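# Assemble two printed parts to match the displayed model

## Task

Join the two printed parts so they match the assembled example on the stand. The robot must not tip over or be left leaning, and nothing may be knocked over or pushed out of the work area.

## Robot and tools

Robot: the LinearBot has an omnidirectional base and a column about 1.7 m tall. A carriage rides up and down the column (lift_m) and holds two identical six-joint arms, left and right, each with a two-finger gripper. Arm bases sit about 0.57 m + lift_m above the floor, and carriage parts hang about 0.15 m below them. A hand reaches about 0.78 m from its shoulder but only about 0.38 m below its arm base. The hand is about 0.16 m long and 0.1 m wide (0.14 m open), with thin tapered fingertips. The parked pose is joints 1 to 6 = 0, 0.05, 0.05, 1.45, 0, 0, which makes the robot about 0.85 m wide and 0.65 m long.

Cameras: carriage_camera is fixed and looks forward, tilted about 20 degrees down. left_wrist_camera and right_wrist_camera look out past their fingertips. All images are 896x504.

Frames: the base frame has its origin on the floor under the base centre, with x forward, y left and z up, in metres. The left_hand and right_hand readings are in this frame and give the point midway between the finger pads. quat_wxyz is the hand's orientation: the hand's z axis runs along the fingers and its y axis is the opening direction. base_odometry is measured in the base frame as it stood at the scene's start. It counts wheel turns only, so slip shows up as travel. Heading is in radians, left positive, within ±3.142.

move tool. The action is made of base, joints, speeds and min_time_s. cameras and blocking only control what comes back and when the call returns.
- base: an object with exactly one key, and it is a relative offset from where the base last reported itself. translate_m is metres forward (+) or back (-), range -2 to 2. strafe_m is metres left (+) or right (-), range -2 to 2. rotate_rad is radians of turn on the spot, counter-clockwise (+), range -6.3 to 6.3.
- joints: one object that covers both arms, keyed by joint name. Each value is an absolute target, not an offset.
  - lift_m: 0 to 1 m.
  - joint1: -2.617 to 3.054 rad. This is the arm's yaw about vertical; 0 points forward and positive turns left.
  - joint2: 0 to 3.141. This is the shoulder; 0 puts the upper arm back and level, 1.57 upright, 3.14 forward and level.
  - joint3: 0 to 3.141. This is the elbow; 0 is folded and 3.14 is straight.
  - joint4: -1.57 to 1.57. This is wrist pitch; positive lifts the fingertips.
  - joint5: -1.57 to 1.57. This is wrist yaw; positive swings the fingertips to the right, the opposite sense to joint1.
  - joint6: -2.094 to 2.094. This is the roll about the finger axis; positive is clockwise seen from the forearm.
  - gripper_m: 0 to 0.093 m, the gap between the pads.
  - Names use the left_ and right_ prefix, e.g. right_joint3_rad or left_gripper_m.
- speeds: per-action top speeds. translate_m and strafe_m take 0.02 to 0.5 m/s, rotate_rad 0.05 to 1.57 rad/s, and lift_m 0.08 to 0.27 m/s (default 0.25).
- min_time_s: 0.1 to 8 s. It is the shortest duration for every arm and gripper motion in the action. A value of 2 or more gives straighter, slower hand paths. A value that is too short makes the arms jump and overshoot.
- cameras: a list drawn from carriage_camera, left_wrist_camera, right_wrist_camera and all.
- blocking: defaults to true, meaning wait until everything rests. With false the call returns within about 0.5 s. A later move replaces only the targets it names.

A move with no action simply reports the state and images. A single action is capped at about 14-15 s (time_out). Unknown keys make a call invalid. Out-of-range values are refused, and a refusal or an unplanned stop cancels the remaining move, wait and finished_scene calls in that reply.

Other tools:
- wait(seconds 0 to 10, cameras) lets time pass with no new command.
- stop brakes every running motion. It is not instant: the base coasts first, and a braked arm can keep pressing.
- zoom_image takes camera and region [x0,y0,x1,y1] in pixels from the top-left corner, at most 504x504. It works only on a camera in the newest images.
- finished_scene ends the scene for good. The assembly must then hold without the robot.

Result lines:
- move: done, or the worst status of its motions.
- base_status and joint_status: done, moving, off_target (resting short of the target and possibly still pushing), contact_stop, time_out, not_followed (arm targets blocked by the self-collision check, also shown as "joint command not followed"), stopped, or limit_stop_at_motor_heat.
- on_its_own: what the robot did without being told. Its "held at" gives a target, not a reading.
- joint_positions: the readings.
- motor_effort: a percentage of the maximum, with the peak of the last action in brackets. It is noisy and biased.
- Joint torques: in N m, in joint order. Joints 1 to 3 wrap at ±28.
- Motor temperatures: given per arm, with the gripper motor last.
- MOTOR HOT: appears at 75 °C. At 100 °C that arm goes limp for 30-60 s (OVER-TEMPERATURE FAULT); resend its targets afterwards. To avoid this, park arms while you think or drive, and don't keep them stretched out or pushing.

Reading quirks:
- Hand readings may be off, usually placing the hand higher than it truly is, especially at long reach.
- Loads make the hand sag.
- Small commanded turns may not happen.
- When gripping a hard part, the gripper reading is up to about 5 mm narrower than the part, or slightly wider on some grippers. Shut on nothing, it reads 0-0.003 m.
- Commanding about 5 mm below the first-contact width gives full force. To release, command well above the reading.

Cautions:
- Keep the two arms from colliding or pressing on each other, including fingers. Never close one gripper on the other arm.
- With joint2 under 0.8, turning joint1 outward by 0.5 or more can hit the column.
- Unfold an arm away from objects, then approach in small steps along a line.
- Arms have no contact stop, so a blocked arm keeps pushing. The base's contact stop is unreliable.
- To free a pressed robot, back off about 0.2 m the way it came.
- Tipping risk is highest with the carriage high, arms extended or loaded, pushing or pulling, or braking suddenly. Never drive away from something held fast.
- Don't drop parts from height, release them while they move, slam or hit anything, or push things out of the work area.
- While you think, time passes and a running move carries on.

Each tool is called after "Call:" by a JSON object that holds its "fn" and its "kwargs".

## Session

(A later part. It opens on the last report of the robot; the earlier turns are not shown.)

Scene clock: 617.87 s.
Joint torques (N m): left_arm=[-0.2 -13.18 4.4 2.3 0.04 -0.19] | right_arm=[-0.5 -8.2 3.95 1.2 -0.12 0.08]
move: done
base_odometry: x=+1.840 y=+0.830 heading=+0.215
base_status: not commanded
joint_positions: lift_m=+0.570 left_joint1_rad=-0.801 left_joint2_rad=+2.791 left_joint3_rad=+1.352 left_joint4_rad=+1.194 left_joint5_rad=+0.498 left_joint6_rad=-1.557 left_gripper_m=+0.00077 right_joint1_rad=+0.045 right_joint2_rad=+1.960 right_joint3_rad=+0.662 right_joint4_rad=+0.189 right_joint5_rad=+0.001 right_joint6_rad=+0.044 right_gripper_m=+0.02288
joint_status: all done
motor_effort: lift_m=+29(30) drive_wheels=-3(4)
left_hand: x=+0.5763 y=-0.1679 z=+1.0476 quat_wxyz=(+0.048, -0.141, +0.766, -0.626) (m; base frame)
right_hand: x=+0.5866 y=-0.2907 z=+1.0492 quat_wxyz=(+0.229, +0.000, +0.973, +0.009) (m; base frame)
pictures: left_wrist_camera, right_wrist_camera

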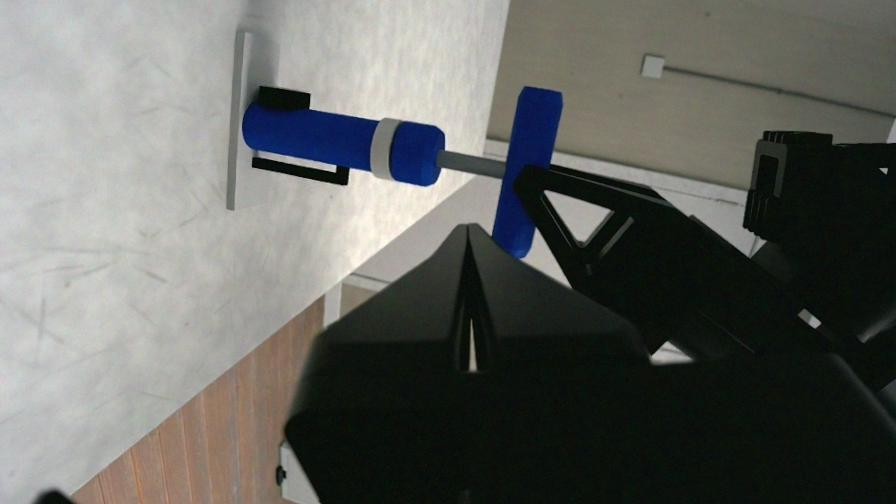

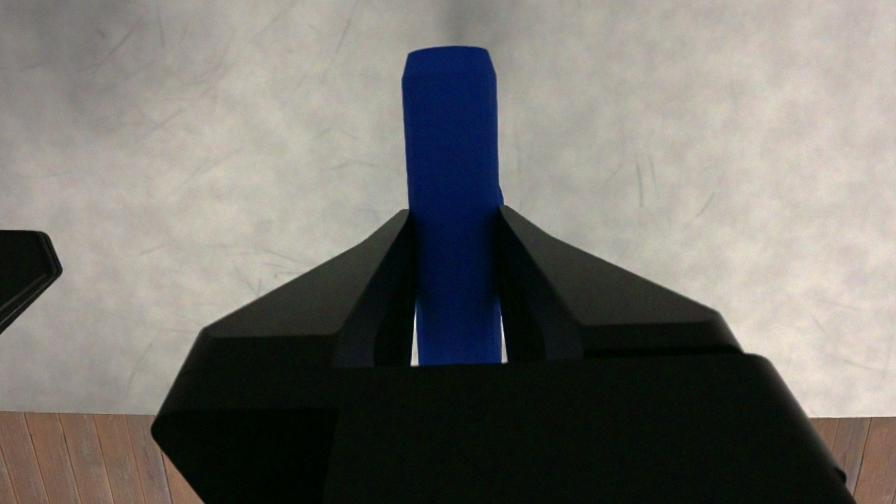

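Call:
{"fn": "move", "kwargs": {"speeds": {"lift_m": 0.08}, "joints": {"lift_m": 0.566}, "cameras": ["carriage_camera", "left_wrist_camera"]}}

Call:
{"fn": "zoom_image", "kwargs": {"camera": "left_wrist_camera", "region": [200, 60, 500, 220]}}

Call:
{"fn": "zoom_image", "kwargs": {"camera": "carriage_camera", "region": [520, 380, 600, 460]}}

Scene clock: 629.93 s.
Joint torques (N m): left_arm=[-0.14 -13.14 4.38 2.36 0.06 -0.21] | right_arm=[-0.72 -7.72 4.07 1.18 -0.12 0.08]
move: done
base_odometry: x=+1.840 y=+0.830 heading=+0.215
base_status: not commanded
joint_positions: lift_m=+0.566 left_joint1_rad=-0.801 left_joint2_rad=+2.791 left_joint3_rad=+1.352 left_joint4_rad=+1.195 left_joint5_rad=+0.498 left_joint6_rad=-1.558 left_gripper_m=+0.00077 right_joint1_rad=+0.045 right_joint2_rad=+1.955 right_joint3_rad=+0.662 right_joint4_rad=+0.198 right_joint5_rad=+0.000 right_joint6_rad=+0.044 right_gripper_m=+0.02288
joint_status: all done
motor_effort: lift_m=+27(27) drive_wheels=-2(3)
left_hand: x=+0.5762 y=-0.1678 z=+1.0433 quat_wxyz=(+0.048, -0.141, +0.766, -0.626) (m; base frame)
right_hand: x=+0.5894 y=-0.2902 z=+1.0478 quat_wxyz=(+0.235, +0.000, +0.972, +0.011) (m; base frame)
pictures: carriage_camera, left_wrist_camera

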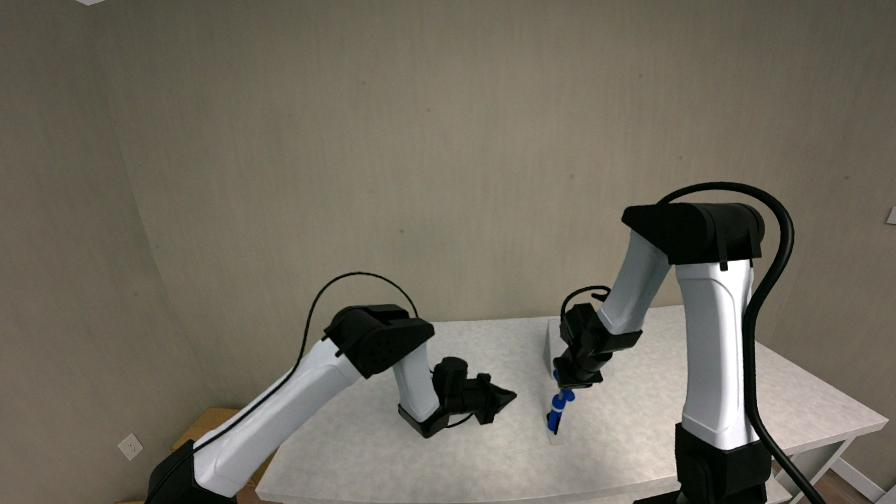

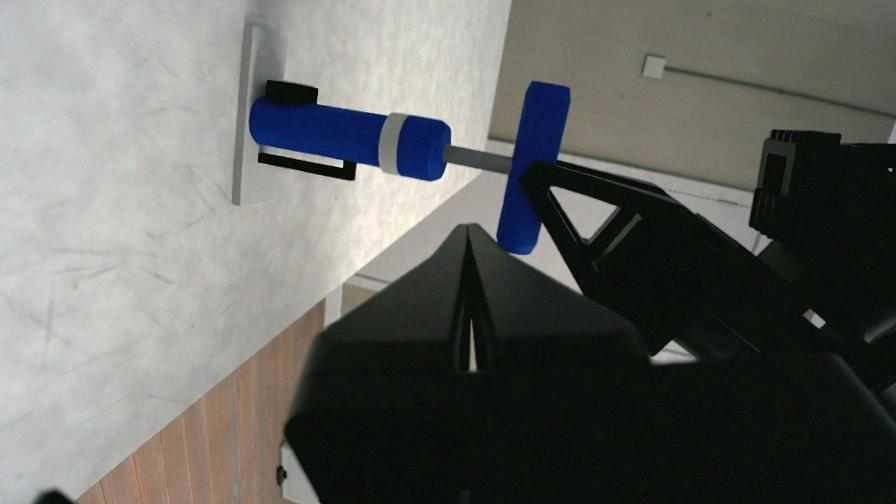

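Scaled by 1.680.

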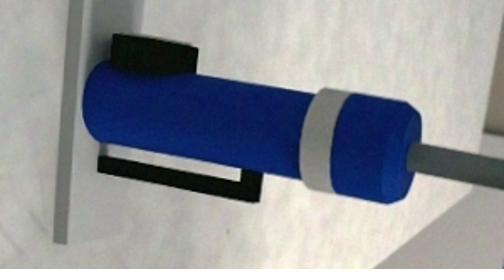

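Scaled by 6.300.

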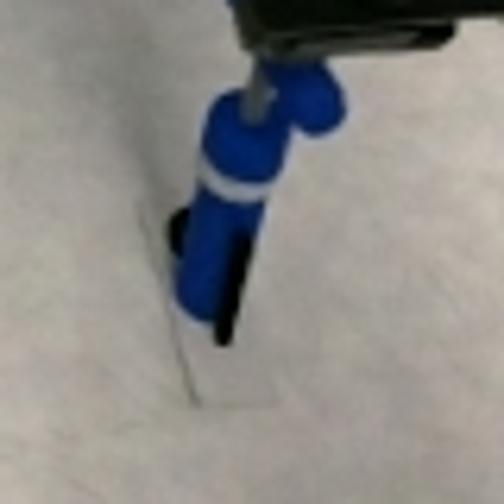

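Call:
{"fn": "move", "kwargs": {"speeds": {"lift_m": 0.08}, "joints": {"lift_m": 0.57}}}

Call:
{"fn": "move", "kwargs": {"joints": {"right_gripper_m": 0.05}, "min_time_s": 2, "cameras": ["right_wrist_camera", "left_wrist_camera"]}}

Scene clock: 663.53 s.
Joint torques (N m): left_arm=[-0.05 -13.22 4.27 2.3 0.06 -0.2] | right_arm=[-0.55 -7.75 4.01 1.18 -0.09 0.09]
move: done
base_odometry: x=+1.840 y=+0.830 heading=+0.215
base_status: not commanded
joint_positions: lift_m=+0.570 left_joint1_rad=-0.801 left_joint2_rad=+2.791 left_joint3_rad=+1.353 left_joint4_rad=+1.199 left_joint5_rad=+0.498 left_joint6_rad=-1.558 left_gripper_m=+0.00077 right_joint1_rad=+0.045 right_joint2_rad=+1.956 right_joint3_rad=+0.662 right_joint4_rad=+0.195 right_joint5_rad=+0.000 right_joint6_rad=+0.044 right_gripper_m=+0.02288
joint_status: all done
motor_effort: lift_m=+36(42) drive_wheels=+2(3)
left_hand: x=+0.5765 y=-0.1681 z=+1.0477 quat_wxyz=(+0.049, -0.140, +0.765, -0.627) (m; base frame)
right_hand: x=+0.5887 y=-0.2902 z=+1.0505 quat_wxyz=(+0.234, +0.000, +0.972, +0.011) (m; base frame)
pictures: none

Scene clock: 665.83 s.
Joint torques (N m): left_arm=[-0.18 -13.29 4.34 2.25 0.08 -0.19] | right_arm=[-0.62 -7.79 3.95 1.21 -0.12 0.08]
move: done
base_odometry: x=+1.840 y=+0.830 heading=+0.215
base_status: not commanded
joint_positions: lift_m=+0.570 left_joint1_rad=-0.801 left_joint2_rad=+2.791 left_joint3_rad=+1.353 left_joint4_rad=+1.199 left_joint5_rad=+0.498 left_joint6_rad=-1.558 left_gripper_m=+0.00077 right_joint1_rad=+0.045 right_joint2_rad=+1.956 right_joint3_rad=+0.662 right_joint4_rad=+0.195 right_joint5_rad=+0.000 right_joint6_rad=+0.044 right_gripper_m=+0.04990
joint_status: all done
motor_effort: lift_m=+37(41) drive_wheels=-2(3)
left_hand: x=+0.5765 y=-0.1681 z=+1.0477 quat_wxyz=(+0.049, -0.140, +0.765, -0.627) (m; base frame)
right_hand: x=+0.5887 y=-0.2902 z=+1.0505 quat_wxyz=(+0.234, +0.000, +0.972, +0.011) (m; base frame)
pictures: left_wrist_camera, right_wrist_camera

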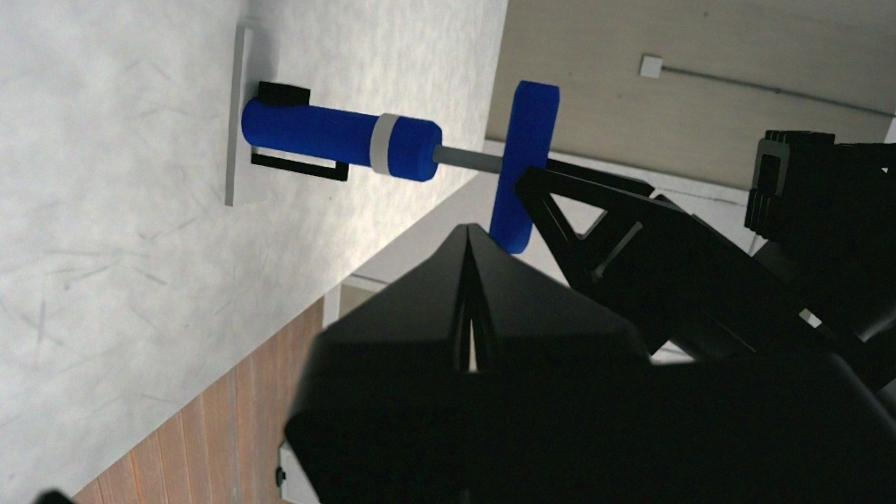

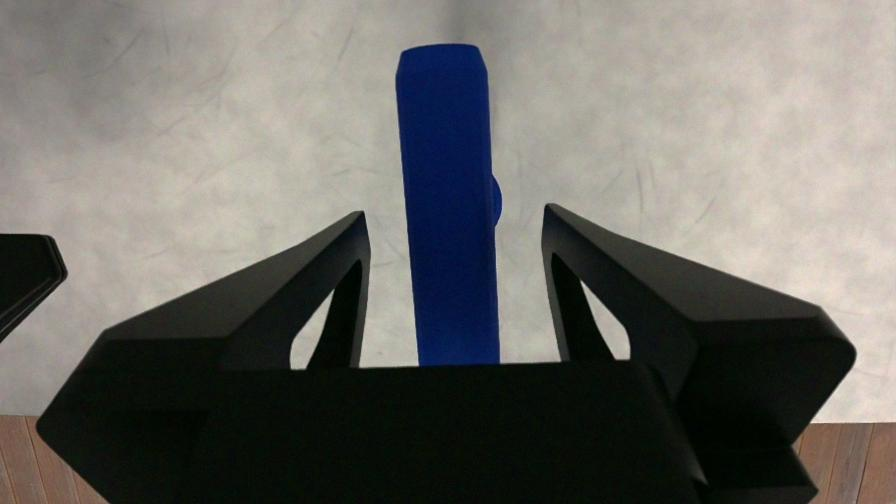

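Call:
{"fn": "move", "kwargs": {"speeds": {"lift_m": 0.1}, "joints": {"lift_m": 0.7}, "cameras": ["all"]}}

Call:
{"fn": "zoom_image", "kwargs": {"camera": "left_wrist_camera", "region": [0, 0, 500, 280]}}

Call:
{"fn": "zoom_image", "kwargs": {"camera": "right_wrist_camera", "region": [330, 0, 560, 380]}}

Scene clock: 677.67 s.
Joint torques (N m): left_arm=[-0.24 -13.39 4.27 2.21 0.05 -0.23] | right_arm=[-0.59 -7.71 4.04 1.18 -0.1 0.06]
Motor temperatures (°C): left_arm=[21 54 41 47 21 20 22] | right_arm=[23 36 35 27 20 20 24]
move: done
base_odometry: x=+1.840 y=+0.830 heading=+0.215
base_status: not commanded
joint_positions: lift_m=+0.700 left_joint1_rad=-0.801 left_joint2_rad=+2.792 left_joint3_rad=+1.353 left_joint4_rad=+1.200 left_joint5_rad=+0.498 left_joint6_rad=-1.558 left_gripper_m=+0.00077 right_joint1_rad=+0.045 right_joint2_rad=+1.956 right_joint3_rad=+0.662 right_joint4_rad=+0.195 right_joint5_rad=+0.000 right_joint6_rad=+0.044 right_gripper_m=+0.04990
joint_status: all done
motor_effort: lift_m=+33(45) drive_wheels=+3(4)
left_hand: x=+0.5765 y=-0.1681 z=+1.1777 quat_wxyz=(+0.049, -0.140, +0.764, -0.627) (m; base frame)
right_hand: x=+0.5888 y=-0.2902 z=+1.1806 quat_wxyz=(+0.234, +0.000, +0.972, +0.011) (m; base frame)
pictures: carriage_camera, left_wrist_camera, right_wrist_camera

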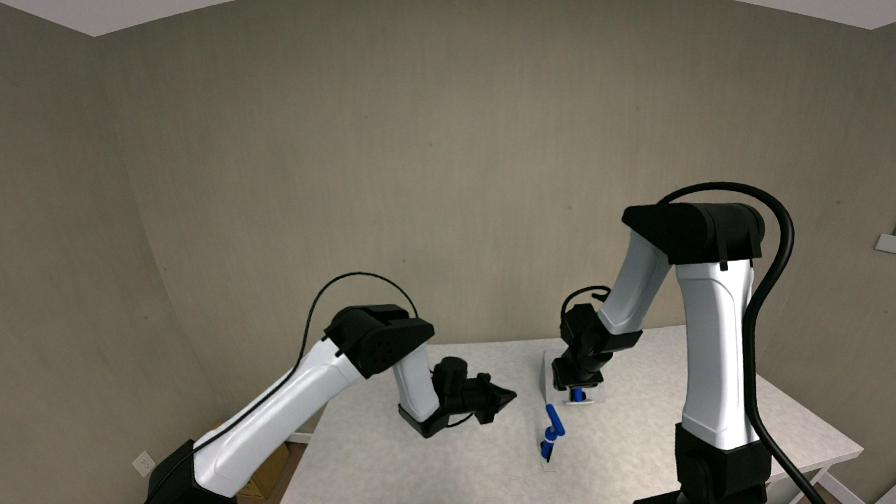

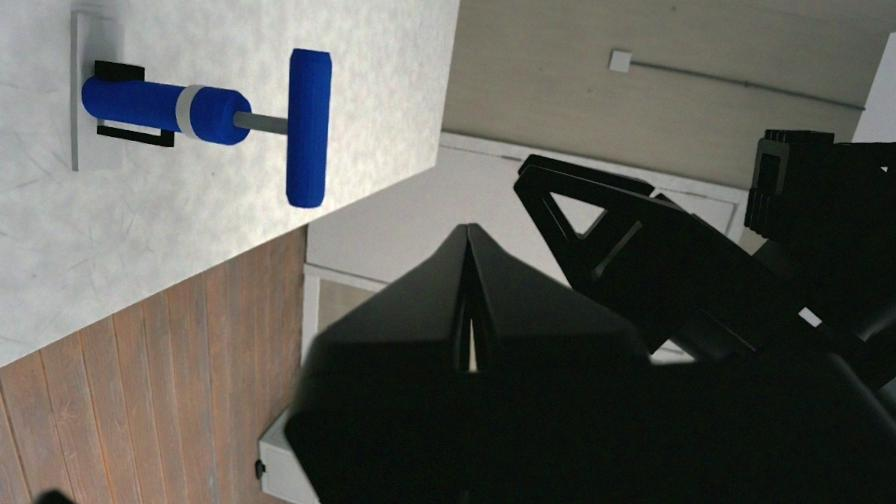

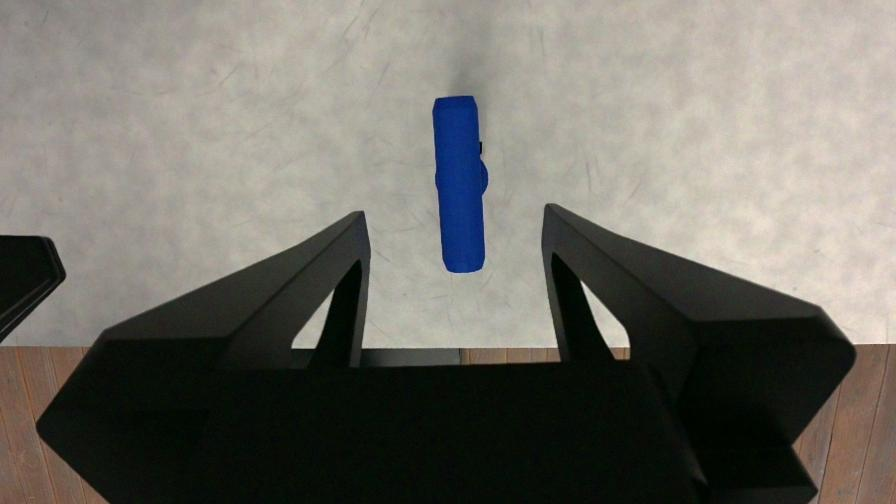

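Scaled by 1.008.

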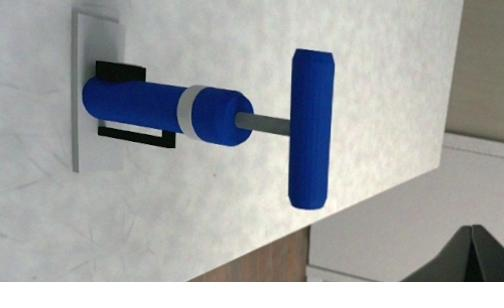

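Scaled by 1.326.

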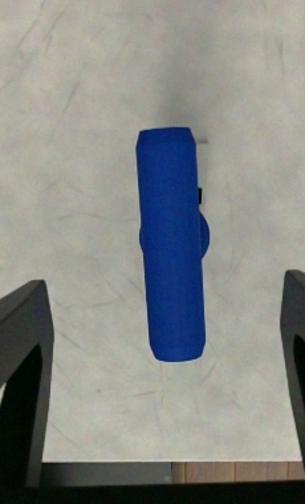

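Call:
{"fn": "move", "kwargs": {"joints": {"right_joint1_rad": -0.25, "right_joint6_rad": -0.25}, "cameras": ["right_wrist_camera"]}}

Call:
{"fn": "zoom_image", "kwargs": {"camera": "right_wrist_camera", "region": [140, 60, 440, 310]}}

Scene clock: 703.80 s.
Joint torques (N m): left_arm=[-0.25 -13.23 4.36 2.25 0.03 -0.21] | right_arm=[-0.7 -7.79 4.04 1.19 -0.13 -0.07]
Motor temperatures (°C): left_arm=[21 57 41 46 21 20 22] | right_arm=[23 36 35 27 20 20 23]
move: done
base_odometry: x=+1.840 y=+0.830 heading=+0.215
base_status: not commanded
joint_positions: lift_m=+0.700 left_joint1_rad=-0.801 left_joint2_rad=+2.792 left_joint3_rad=+1.353 left_joint4_rad=+1.200 left_joint5_rad=+0.498 left_joint6_rad=-1.558 left_gripper_m=+0.00077 right_joint1_rad=-0.248 right_joint2_rad=+1.956 right_joint3_rad=+0.662 right_joint4_rad=+0.195 right_joint5_rad=+0.000 right_joint6_rad=-0.241 right_gripper_m=+0.04991
joint_status: all done
motor_effort: lift_m=+37(39) drive_wheels=+3(3)
left_hand: x=+0.5765 y=-0.1681 z=+1.1777 quat_wxyz=(+0.049, -0.140, +0.764, -0.627) (m; base frame)
right_hand: x=+0.5782 y=-0.3938 z=+1.1806 quat_wxyz=(+0.227, +0.003, +0.972, -0.056) (m; base frame)
pictures: right_wrist_camera

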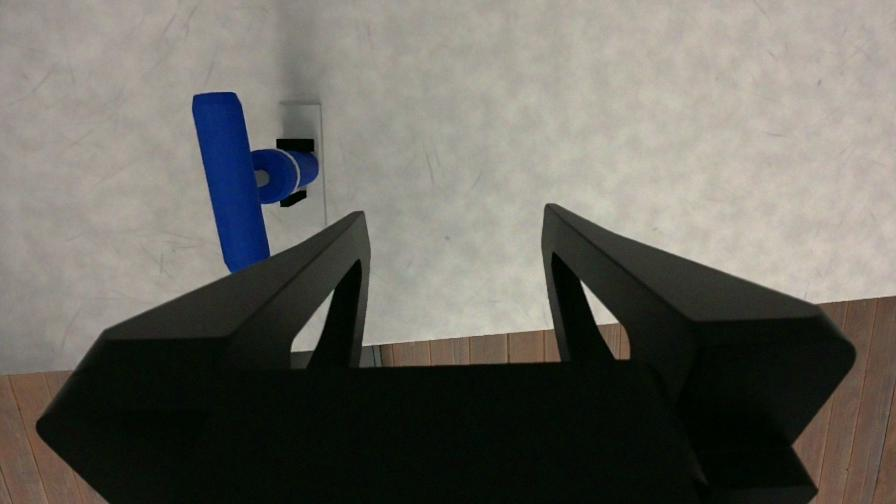

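Scaled by 1.680.

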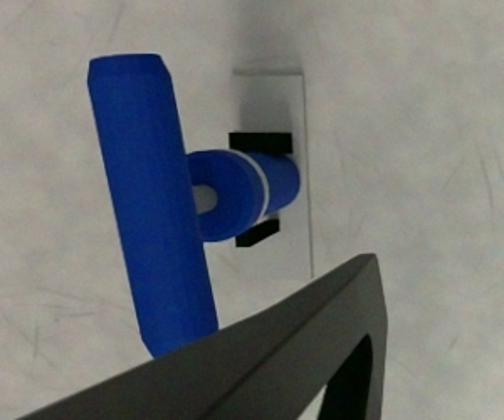

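Call:
{"fn": "move", "kwargs": {"joints": {"right_joint1_rad": 0.048, "right_joint6_rad": 0.11}}}

Call:
{"fn": "move", "kwargs": {"joints": {"lift_m": 0.571}, "speeds": {"lift_m": 0.1}, "cameras": ["right_wrist_camera", "left_wrist_camera"]}}

Scene clock: 732.27 s.
Joint torques (N m): left_arm=[-0.27 -13.26 4.34 2.27 0.04 -0.2] | right_arm=[-0.4 -7.79 3.99 1.19 -0.1 0.09]
Motor temperatures (°C): left_arm=[21 58 40 46 21 20 22] | right_arm=[23 36 35 27 20 20 23]
move: done
base_odometry: x=+1.840 y=+0.830 heading=+0.215
base_status: not commanded
joint_positions: lift_m=+0.700 left_joint1_rad=-0.801 left_joint2_rad=+2.792 left_joint3_rad=+1.353 left_joint4_rad=+1.200 left_joint5_rad=+0.498 left_joint6_rad=-1.558 left_gripper_m=+0.00077 right_joint1_rad=+0.046 right_joint2_rad=+1.956 right_joint3_rad=+0.662 right_joint4_rad=+0.195 right_joint5_rad=+0.000 right_joint6_rad=+0.101 right_gripper_m=+0.04991
joint_status: all done
motor_effort: lift_m=+32(40) drive_wheels=-2(3)
left_hand: x=+0.5765 y=-0.1681 z=+1.1777 quat_wxyz=(+0.049, -0.140, +0.764, -0.627) (m; base frame)
right_hand: x=+0.5887 y=-0.2898 z=+1.1806 quat_wxyz=(+0.233, +0.026, +0.972, +0.017) (m; base frame)
pictures: none

Scene clock: 733.97 s.
Joint torques (N m): left_arm=[-0.06 -13.35 4.26 2.3 0.04 -0.18] | right_arm=[-0.44 -7.8 3.96 1.21 -0.1 0.11]
Motor temperatures (°C): left_arm=[21 58 40 46 21 20 22] | right_arm=[23 36 35 27 20 20 23]
move: done
base_odometry: x=+1.840 y=+0.830 heading=+0.215
base_status: not commanded
joint_positions: lift_m=+0.571 left_joint1_rad=-0.801 left_joint2_rad=+2.792 left_joint3_rad=+1.353 left_joint4_rad=+1.196 left_joint5_rad=+0.498 left_joint6_rad=-1.558 left_gripper_m=+0.00077 right_joint1_rad=+0.046 right_joint2_rad=+1.955 right_joint3_rad=+0.662 right_joint4_rad=+0.194 right_joint5_rad=+0.000 right_joint6_rad=+0.103 right_gripper_m=+0.04991
joint_status: all done
motor_effort: lift_m=+29(32) drive_wheels=-2(3)
left_hand: x=+0.5763 y=-0.1679 z=+1.0483 quat_wxyz=(+0.048, -0.141, +0.766, -0.626) (m; base frame)
right_hand: x=+0.5886 y=-0.2898 z=+1.0522 quat_wxyz=(+0.233, +0.027, +0.972, +0.017) (m; base frame)
pictures: left_wrist_camera, right_wrist_camera

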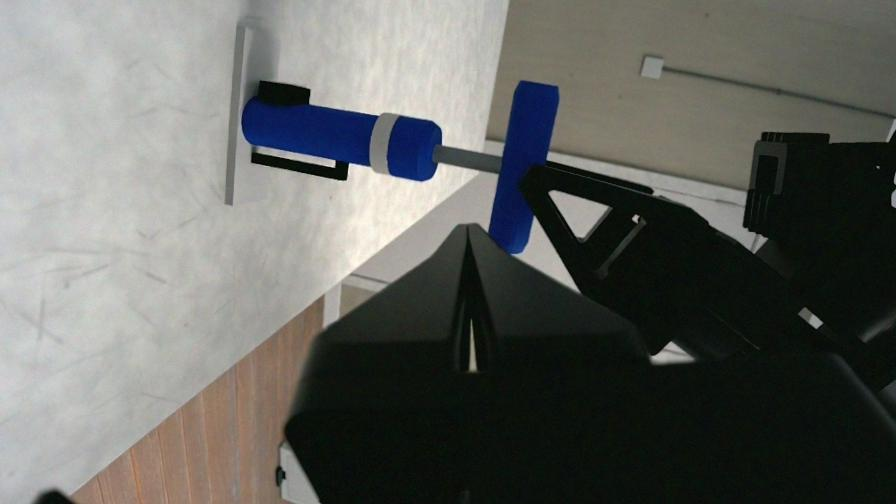

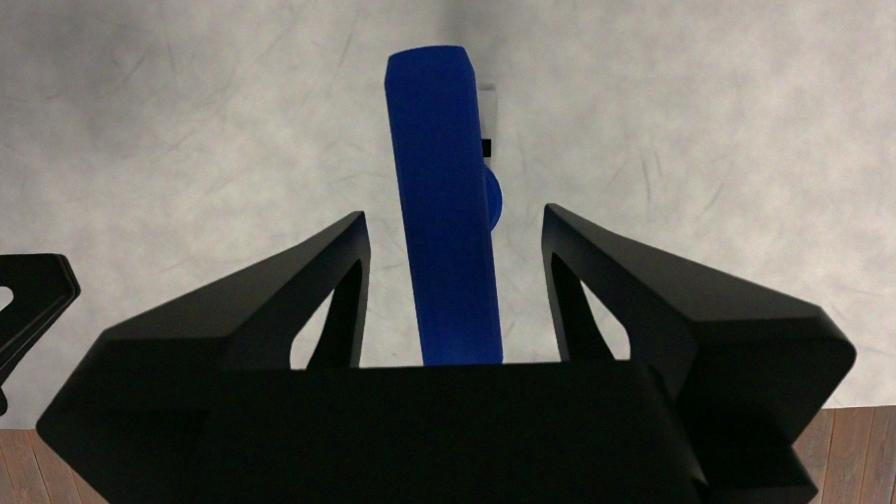

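Call:
{"fn": "move", "kwargs": {"joints": {"right_gripper_m": 0.0205}, "min_time_s": 4, "cameras": ["right_wrist_camera", "left_wrist_camera"]}}

Scene clock: 746.30 s.
Joint torques (N m): left_arm=[-0.18 -13.33 4.27 2.29 0.01 -0.2] | right_arm=[-0.49 -7.73 3.99 1.18 -0.11 0.09]
Motor temperatures (°C): left_arm=[21 59 40 47 21 20 22] | right_arm=[23 36 35 27 20 20 23]
move: done
base_odometry: x=+1.840 y=+0.830 heading=+0.215
base_status: not commanded
joint_positions: lift_m=+0.571 left_joint1_rad=-0.801 left_joint2_rad=+2.792 left_joint3_rad=+1.353 left_joint4_rad=+1.196 left_joint5_rad=+0.498 left_joint6_rad=-1.558 left_gripper_m=+0.00077 right_joint1_rad=+0.046 right_joint2_rad=+1.955 right_joint3_rad=+0.662 right_joint4_rad=+0.194 right_joint5_rad=+0.000 right_joint6_rad=+0.103 right_gripper_m=+0.02173
joint_status: all done
motor_effort: lift_m=+28(33) drive_wheels=-2(3)
left_hand: x=+0.5763 y=-0.1679 z=+1.0483 quat_wxyz=(+0.048, -0.141, +0.766, -0.626) (m; base frame)
right_hand: x=+0.5886 y=-0.2898 z=+1.0522 quat_wxyz=(+0.233, +0.027, +0.972, +0.017) (m; base frame)
pictures: left_wrist_camera, right_wrist_camera

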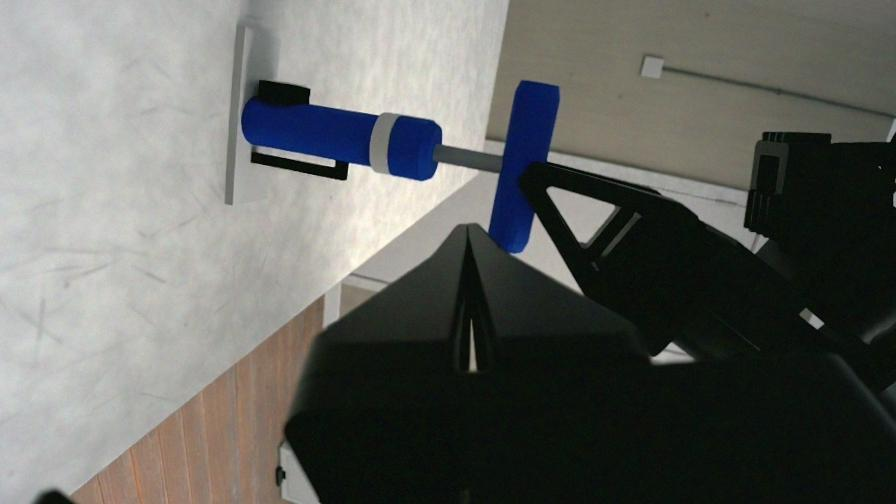

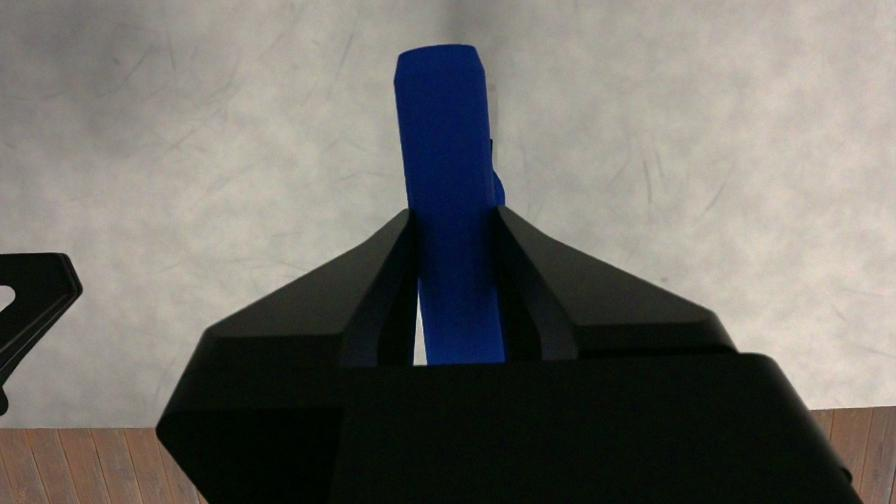

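Call:
{"fn": "move", "kwargs": {"joints": {"right_gripper_m": 0.015}, "min_time_s": 2, "cameras": ["right_wrist_camera", "left_wrist_camera"]}}

Call:
{"fn": "zoom_image", "kwargs": {"camera": "right_wrist_camera", "region": [340, 20, 560, 250]}}

Scene clock: 761.97 s.
Joint torques (N m): left_arm=[-0.14 -13.38 4.22 2.31 0.06 -0.18] | right_arm=[-0.47 -7.79 3.93 1.19 -0.12 0.11]
Motor temperatures (°C): left_arm=[21 59 40 48 21 20 23] | right_arm=[23 36 34 27 20 20 23]
move: off_target
base_odometry: x=+1.840 y=+0.830 heading=+0.215
base_status: not commanded
joint_positions: lift_m=+0.571 left_joint1_rad=-0.801 left_joint2_rad=+2.792 left_joint3_rad=+1.353 left_joint4_rad=+1.196 left_joint5_rad=+0.498 left_joint6_rad=-1.558 left_gripper_m=+0.00077 right_joint1_rad=+0.046 right_joint2_rad=+1.955 right_joint3_rad=+0.662 right_joint4_rad=+0.194 right_joint5_rad=+0.000 right_joint6_rad=+0.103 right_gripper_m=+0.02173
joint_status: right_gripper_m off_target (ended at +0.02173, target +0.01500)
motor_effort: lift_m=+30(35) drive_wheels=-2(3)
left_hand: x=+0.5763 y=-0.1679 z=+1.0483 quat_wxyz=(+0.048, -0.141, +0.766, -0.626) (m; base frame)
right_hand: x=+0.5886 y=-0.2898 z=+1.0522 quat_wxyz=(+0.233, +0.027, +0.972, +0.017) (m; base frame)
pictures: left_wrist_camera, right_wrist_camera

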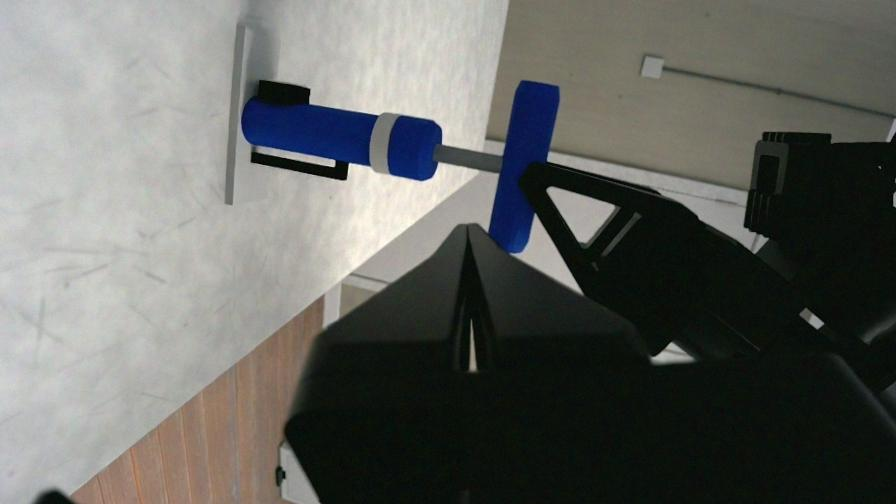

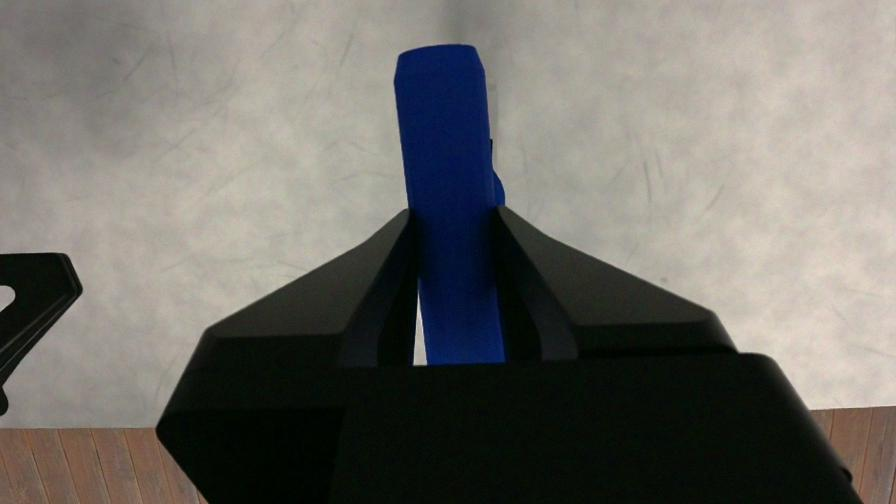

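Scaled by 2.191.

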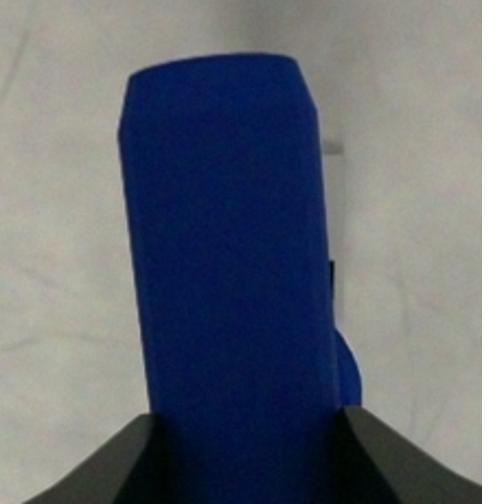

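Call:
{"fn": "move", "kwargs": {"joints": {"right_joint6_rad": 0.2}, "min_time_s": 2, "cameras": ["right_wrist_camera"]}}

Call:
{"fn": "zoom_image", "kwargs": {"camera": "right_wrist_camera", "region": [340, 20, 560, 250]}}

Scene clock: 775.97 s.
Joint torques (N m): left_arm=[-0.27 -13.42 4.3 2.3 0.03 -0.22] | right_arm=[-0.44 -7.71 4.03 1.19 -0.12 0.13]
Motor temperatures (°C): left_arm=[21 60 40 48 21 20 23] | right_arm=[23 36 34 27 20 20 24]
move: done
base_odometry: x=+1.840 y=+0.830 heading=+0.215
base_status: not commanded
joint_positions: lift_m=+0.571 left_joint1_rad=-0.801 left_joint2_rad=+2.792 left_joint3_rad=+1.353 left_joint4_rad=+1.196 left_joint5_rad=+0.498 left_joint6_rad=-1.558 left_gripper_m=+0.00077 right_joint1_rad=+0.046 right_joint2_rad=+1.955 right_joint3_rad=+0.662 right_joint4_rad=+0.195 right_joint5_rad=+0.003 right_joint6_rad=+0.189 right_gripper_m=+0.02173
joint_status: all done
motor_effort: lift_m=+24(32) drive_wheels=-2(3)
left_hand: x=+0.5763 y=-0.1679 z=+1.0483 quat_wxyz=(+0.048, -0.141, +0.766, -0.626) (m; base frame)
right_hand: x=+0.5888 y=-0.2902 z=+1.0523 quat_wxyz=(+0.233, +0.069, +0.970, +0.026) (m; base frame)
pictures: right_wrist_camera

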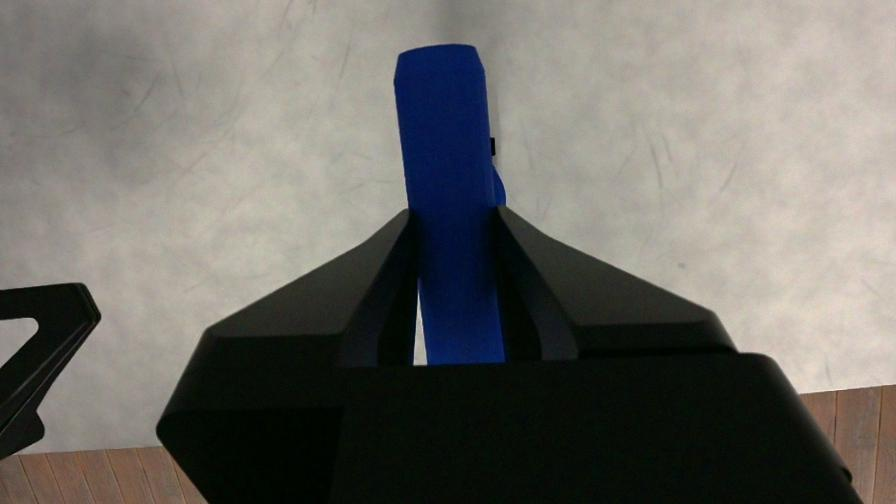

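Scaled by 2.191.

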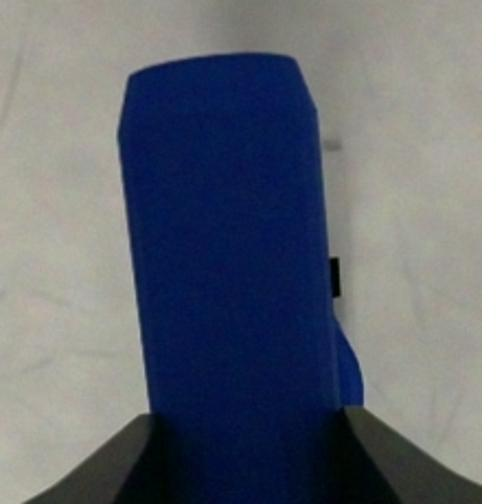

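Call:
{"fn": "move", "kwargs": {"joints": {"right_gripper_m": 0.05}, "min_time_s": 3}}

Call:
{"fn": "move", "kwargs": {"joints": {"lift_m": 0.7}, "speeds": {"lift_m": 0.12}}}

Call:
{"fn": "move", "kwargs": {"joints": {"right_joint1_rad": -0.25, "right_joint6_rad": -0.25}, "cameras": ["all"]}}

Call:
{"fn": "zoom_image", "kwargs": {"camera": "right_wrist_camera", "region": [140, 60, 440, 310]}}

Scene clock: 789.07 s.
Joint torques (N m): left_arm=[-0.05 -13.22 4.18 2.28 0.06 -0.19] | right_arm=[-0.38 -7.76 3.95 1.18 -0.12 0.08]
Motor temperatures (°C): left_arm=[21 60 39 49 21 20 23] | right_arm=[23 36 34 27 20 20 24]
move: done
base_odometry: x=+1.840 y=+0.830 heading=+0.215
base_status: not commanded
joint_positions: lift_m=+0.571 left_joint1_rad=-0.801 left_joint2_rad=+2.792 left_joint3_rad=+1.353 left_joint4_rad=+1.196 left_joint5_rad=+0.498 left_joint6_rad=-1.558 left_gripper_m=+0.00077 right_joint1_rad=+0.046 right_joint2_rad=+1.955 right_joint3_rad=+0.662 right_joint4_rad=+0.195 right_joint5_rad=+0.003 right_joint6_rad=+0.192 right_gripper_m=+0.04990
joint_status: all done
motor_effort: lift_m=+25(34) drive_wheels=-2(4)
left_hand: x=+0.5763 y=-0.1679 z=+1.0483 quat_wxyz=(+0.048, -0.141, +0.766, -0.626) (m; base frame)
right_hand: x=+0.5888 y=-0.2902 z=+1.0523 quat_wxyz=(+0.233, +0.071, +0.970, +0.027) (m; base frame)
pictures: none

Scene clock: 790.53 s.
Joint torques (N m): left_arm=[-0.23 -13.34 4.3 2.23 0.05 -0.2] | right_arm=[-0.5 -7.75 3.97 1.19 -0.13 0.11]
Motor temperatures (°C): left_arm=[21 60 39 49 21 20 23] | right_arm=[23 36 34 27 20 20 24]
move: done
base_odometry: x=+1.840 y=+0.830 heading=+0.215
base_status: not commanded
joint_positions: lift_m=+0.700 left_joint1_rad=-0.801 left_joint2_rad=+2.793 left_joint3_rad=+1.353 left_joint4_rad=+1.200 left_joint5_rad=+0.498 left_joint6_rad=-1.558 left_gripper_m=+0.00077 right_joint1_rad=+0.046 right_joint2_rad=+1.956 right_joint3_rad=+0.662 right_joint4_rad=+0.194 right_joint5_rad=+0.003 right_joint6_rad=+0.193 right_gripper_m=+0.04990
joint_status: all done
motor_effort: lift_m=+34(47) drive_wheels=+2(3)
left_hand: x=+0.5764 y=-0.1680 z=+1.1775 quat_wxyz=(+0.049, -0.140, +0.765, -0.627) (m; base frame)
right_hand: x=+0.5885 y=-0.2902 z=+1.1805 quat_wxyz=(+0.232, +0.071, +0.970, +0.027) (m; base frame)
pictures: none

Scene clock: 791.73 s.
Joint torques (N m): left_arm=[-0.21 -13.37 4.36 2.26 0.04 -0.21] | right_arm=[-0.72 -7.76 4.08 1.19 -0.11 -0.04]
Motor temperatures (°C): left_arm=[21 60 39 48 21 20 23] | right_arm=[23 36 34 27 20 20 23]
move: done
base_odometry: x=+1.840 y=+0.830 heading=+0.215
base_status: not commanded
joint_positions: lift_m=+0.700 left_joint1_rad=-0.801 left_joint2_rad=+2.793 left_joint3_rad=+1.353 left_joint4_rad=+1.200 left_joint5_rad=+0.498 left_joint6_rad=-1.558 left_gripper_m=+0.00077 right_joint1_rad=-0.248 right_joint2_rad=+1.956 right_joint3_rad=+0.662 right_joint4_rad=+0.194 right_joint5_rad=+0.001 right_joint6_rad=-0.240 right_gripper_m=+0.04990
joint_status: all done
motor_effort: lift_m=+34(40) drive_wheels=-1(4)
left_hand: x=+0.5764 y=-0.1680 z=+1.1775 quat_wxyz=(+0.049, -0.140, +0.765, -0.627) (m; base frame)
right_hand: x=+0.5779 y=-0.3941 z=+1.1805 quat_wxyz=(+0.226, +0.004, +0.972, -0.057) (m; base frame)
pictures: carriage_camera, left_wrist_camera, right_wrist_camera

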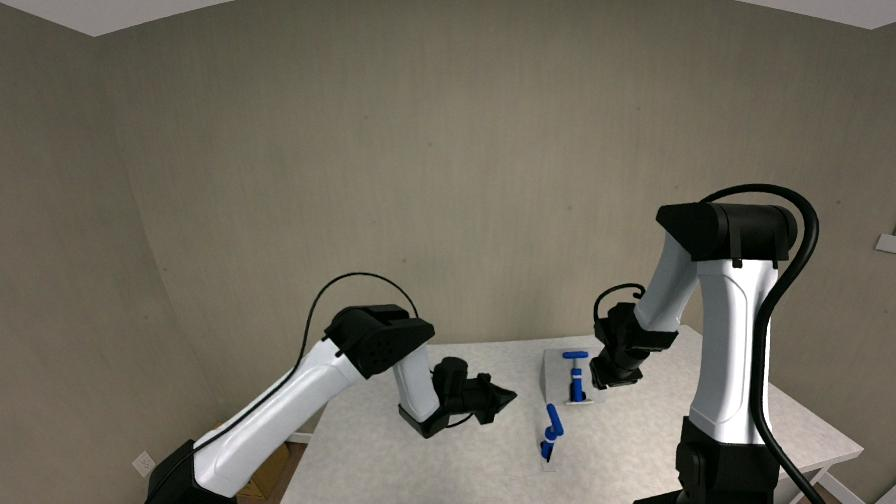

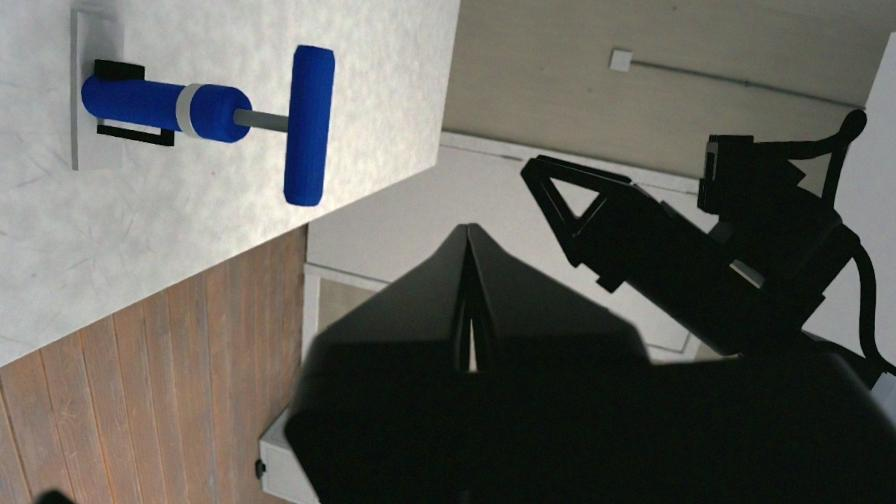

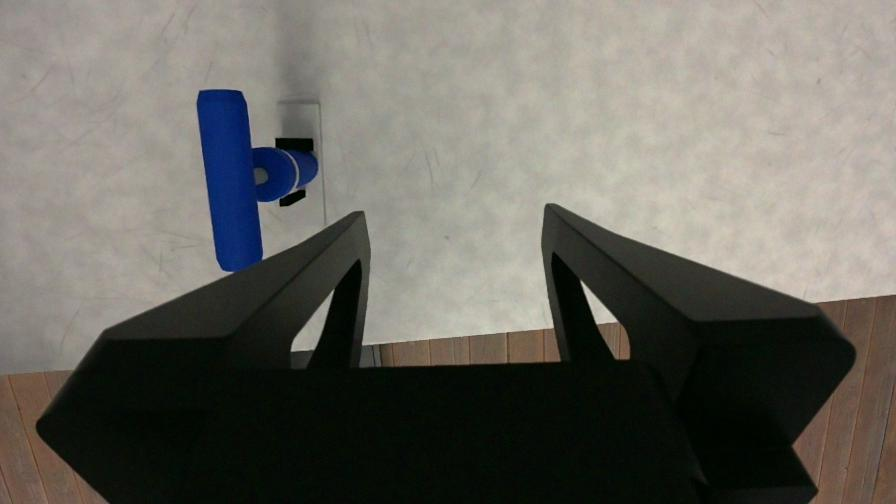

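Scaled by 1.680.

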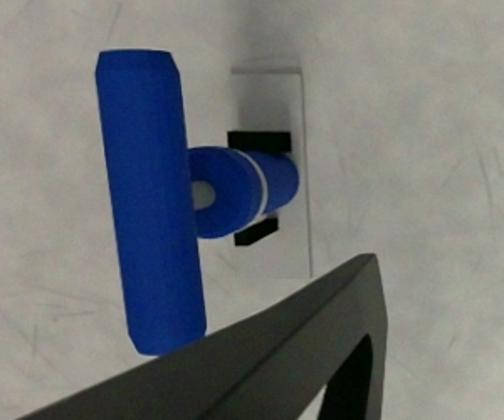

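Call:
{"fn": "finished_scene", "kwargs": {}}

The scene is finished: the task was done.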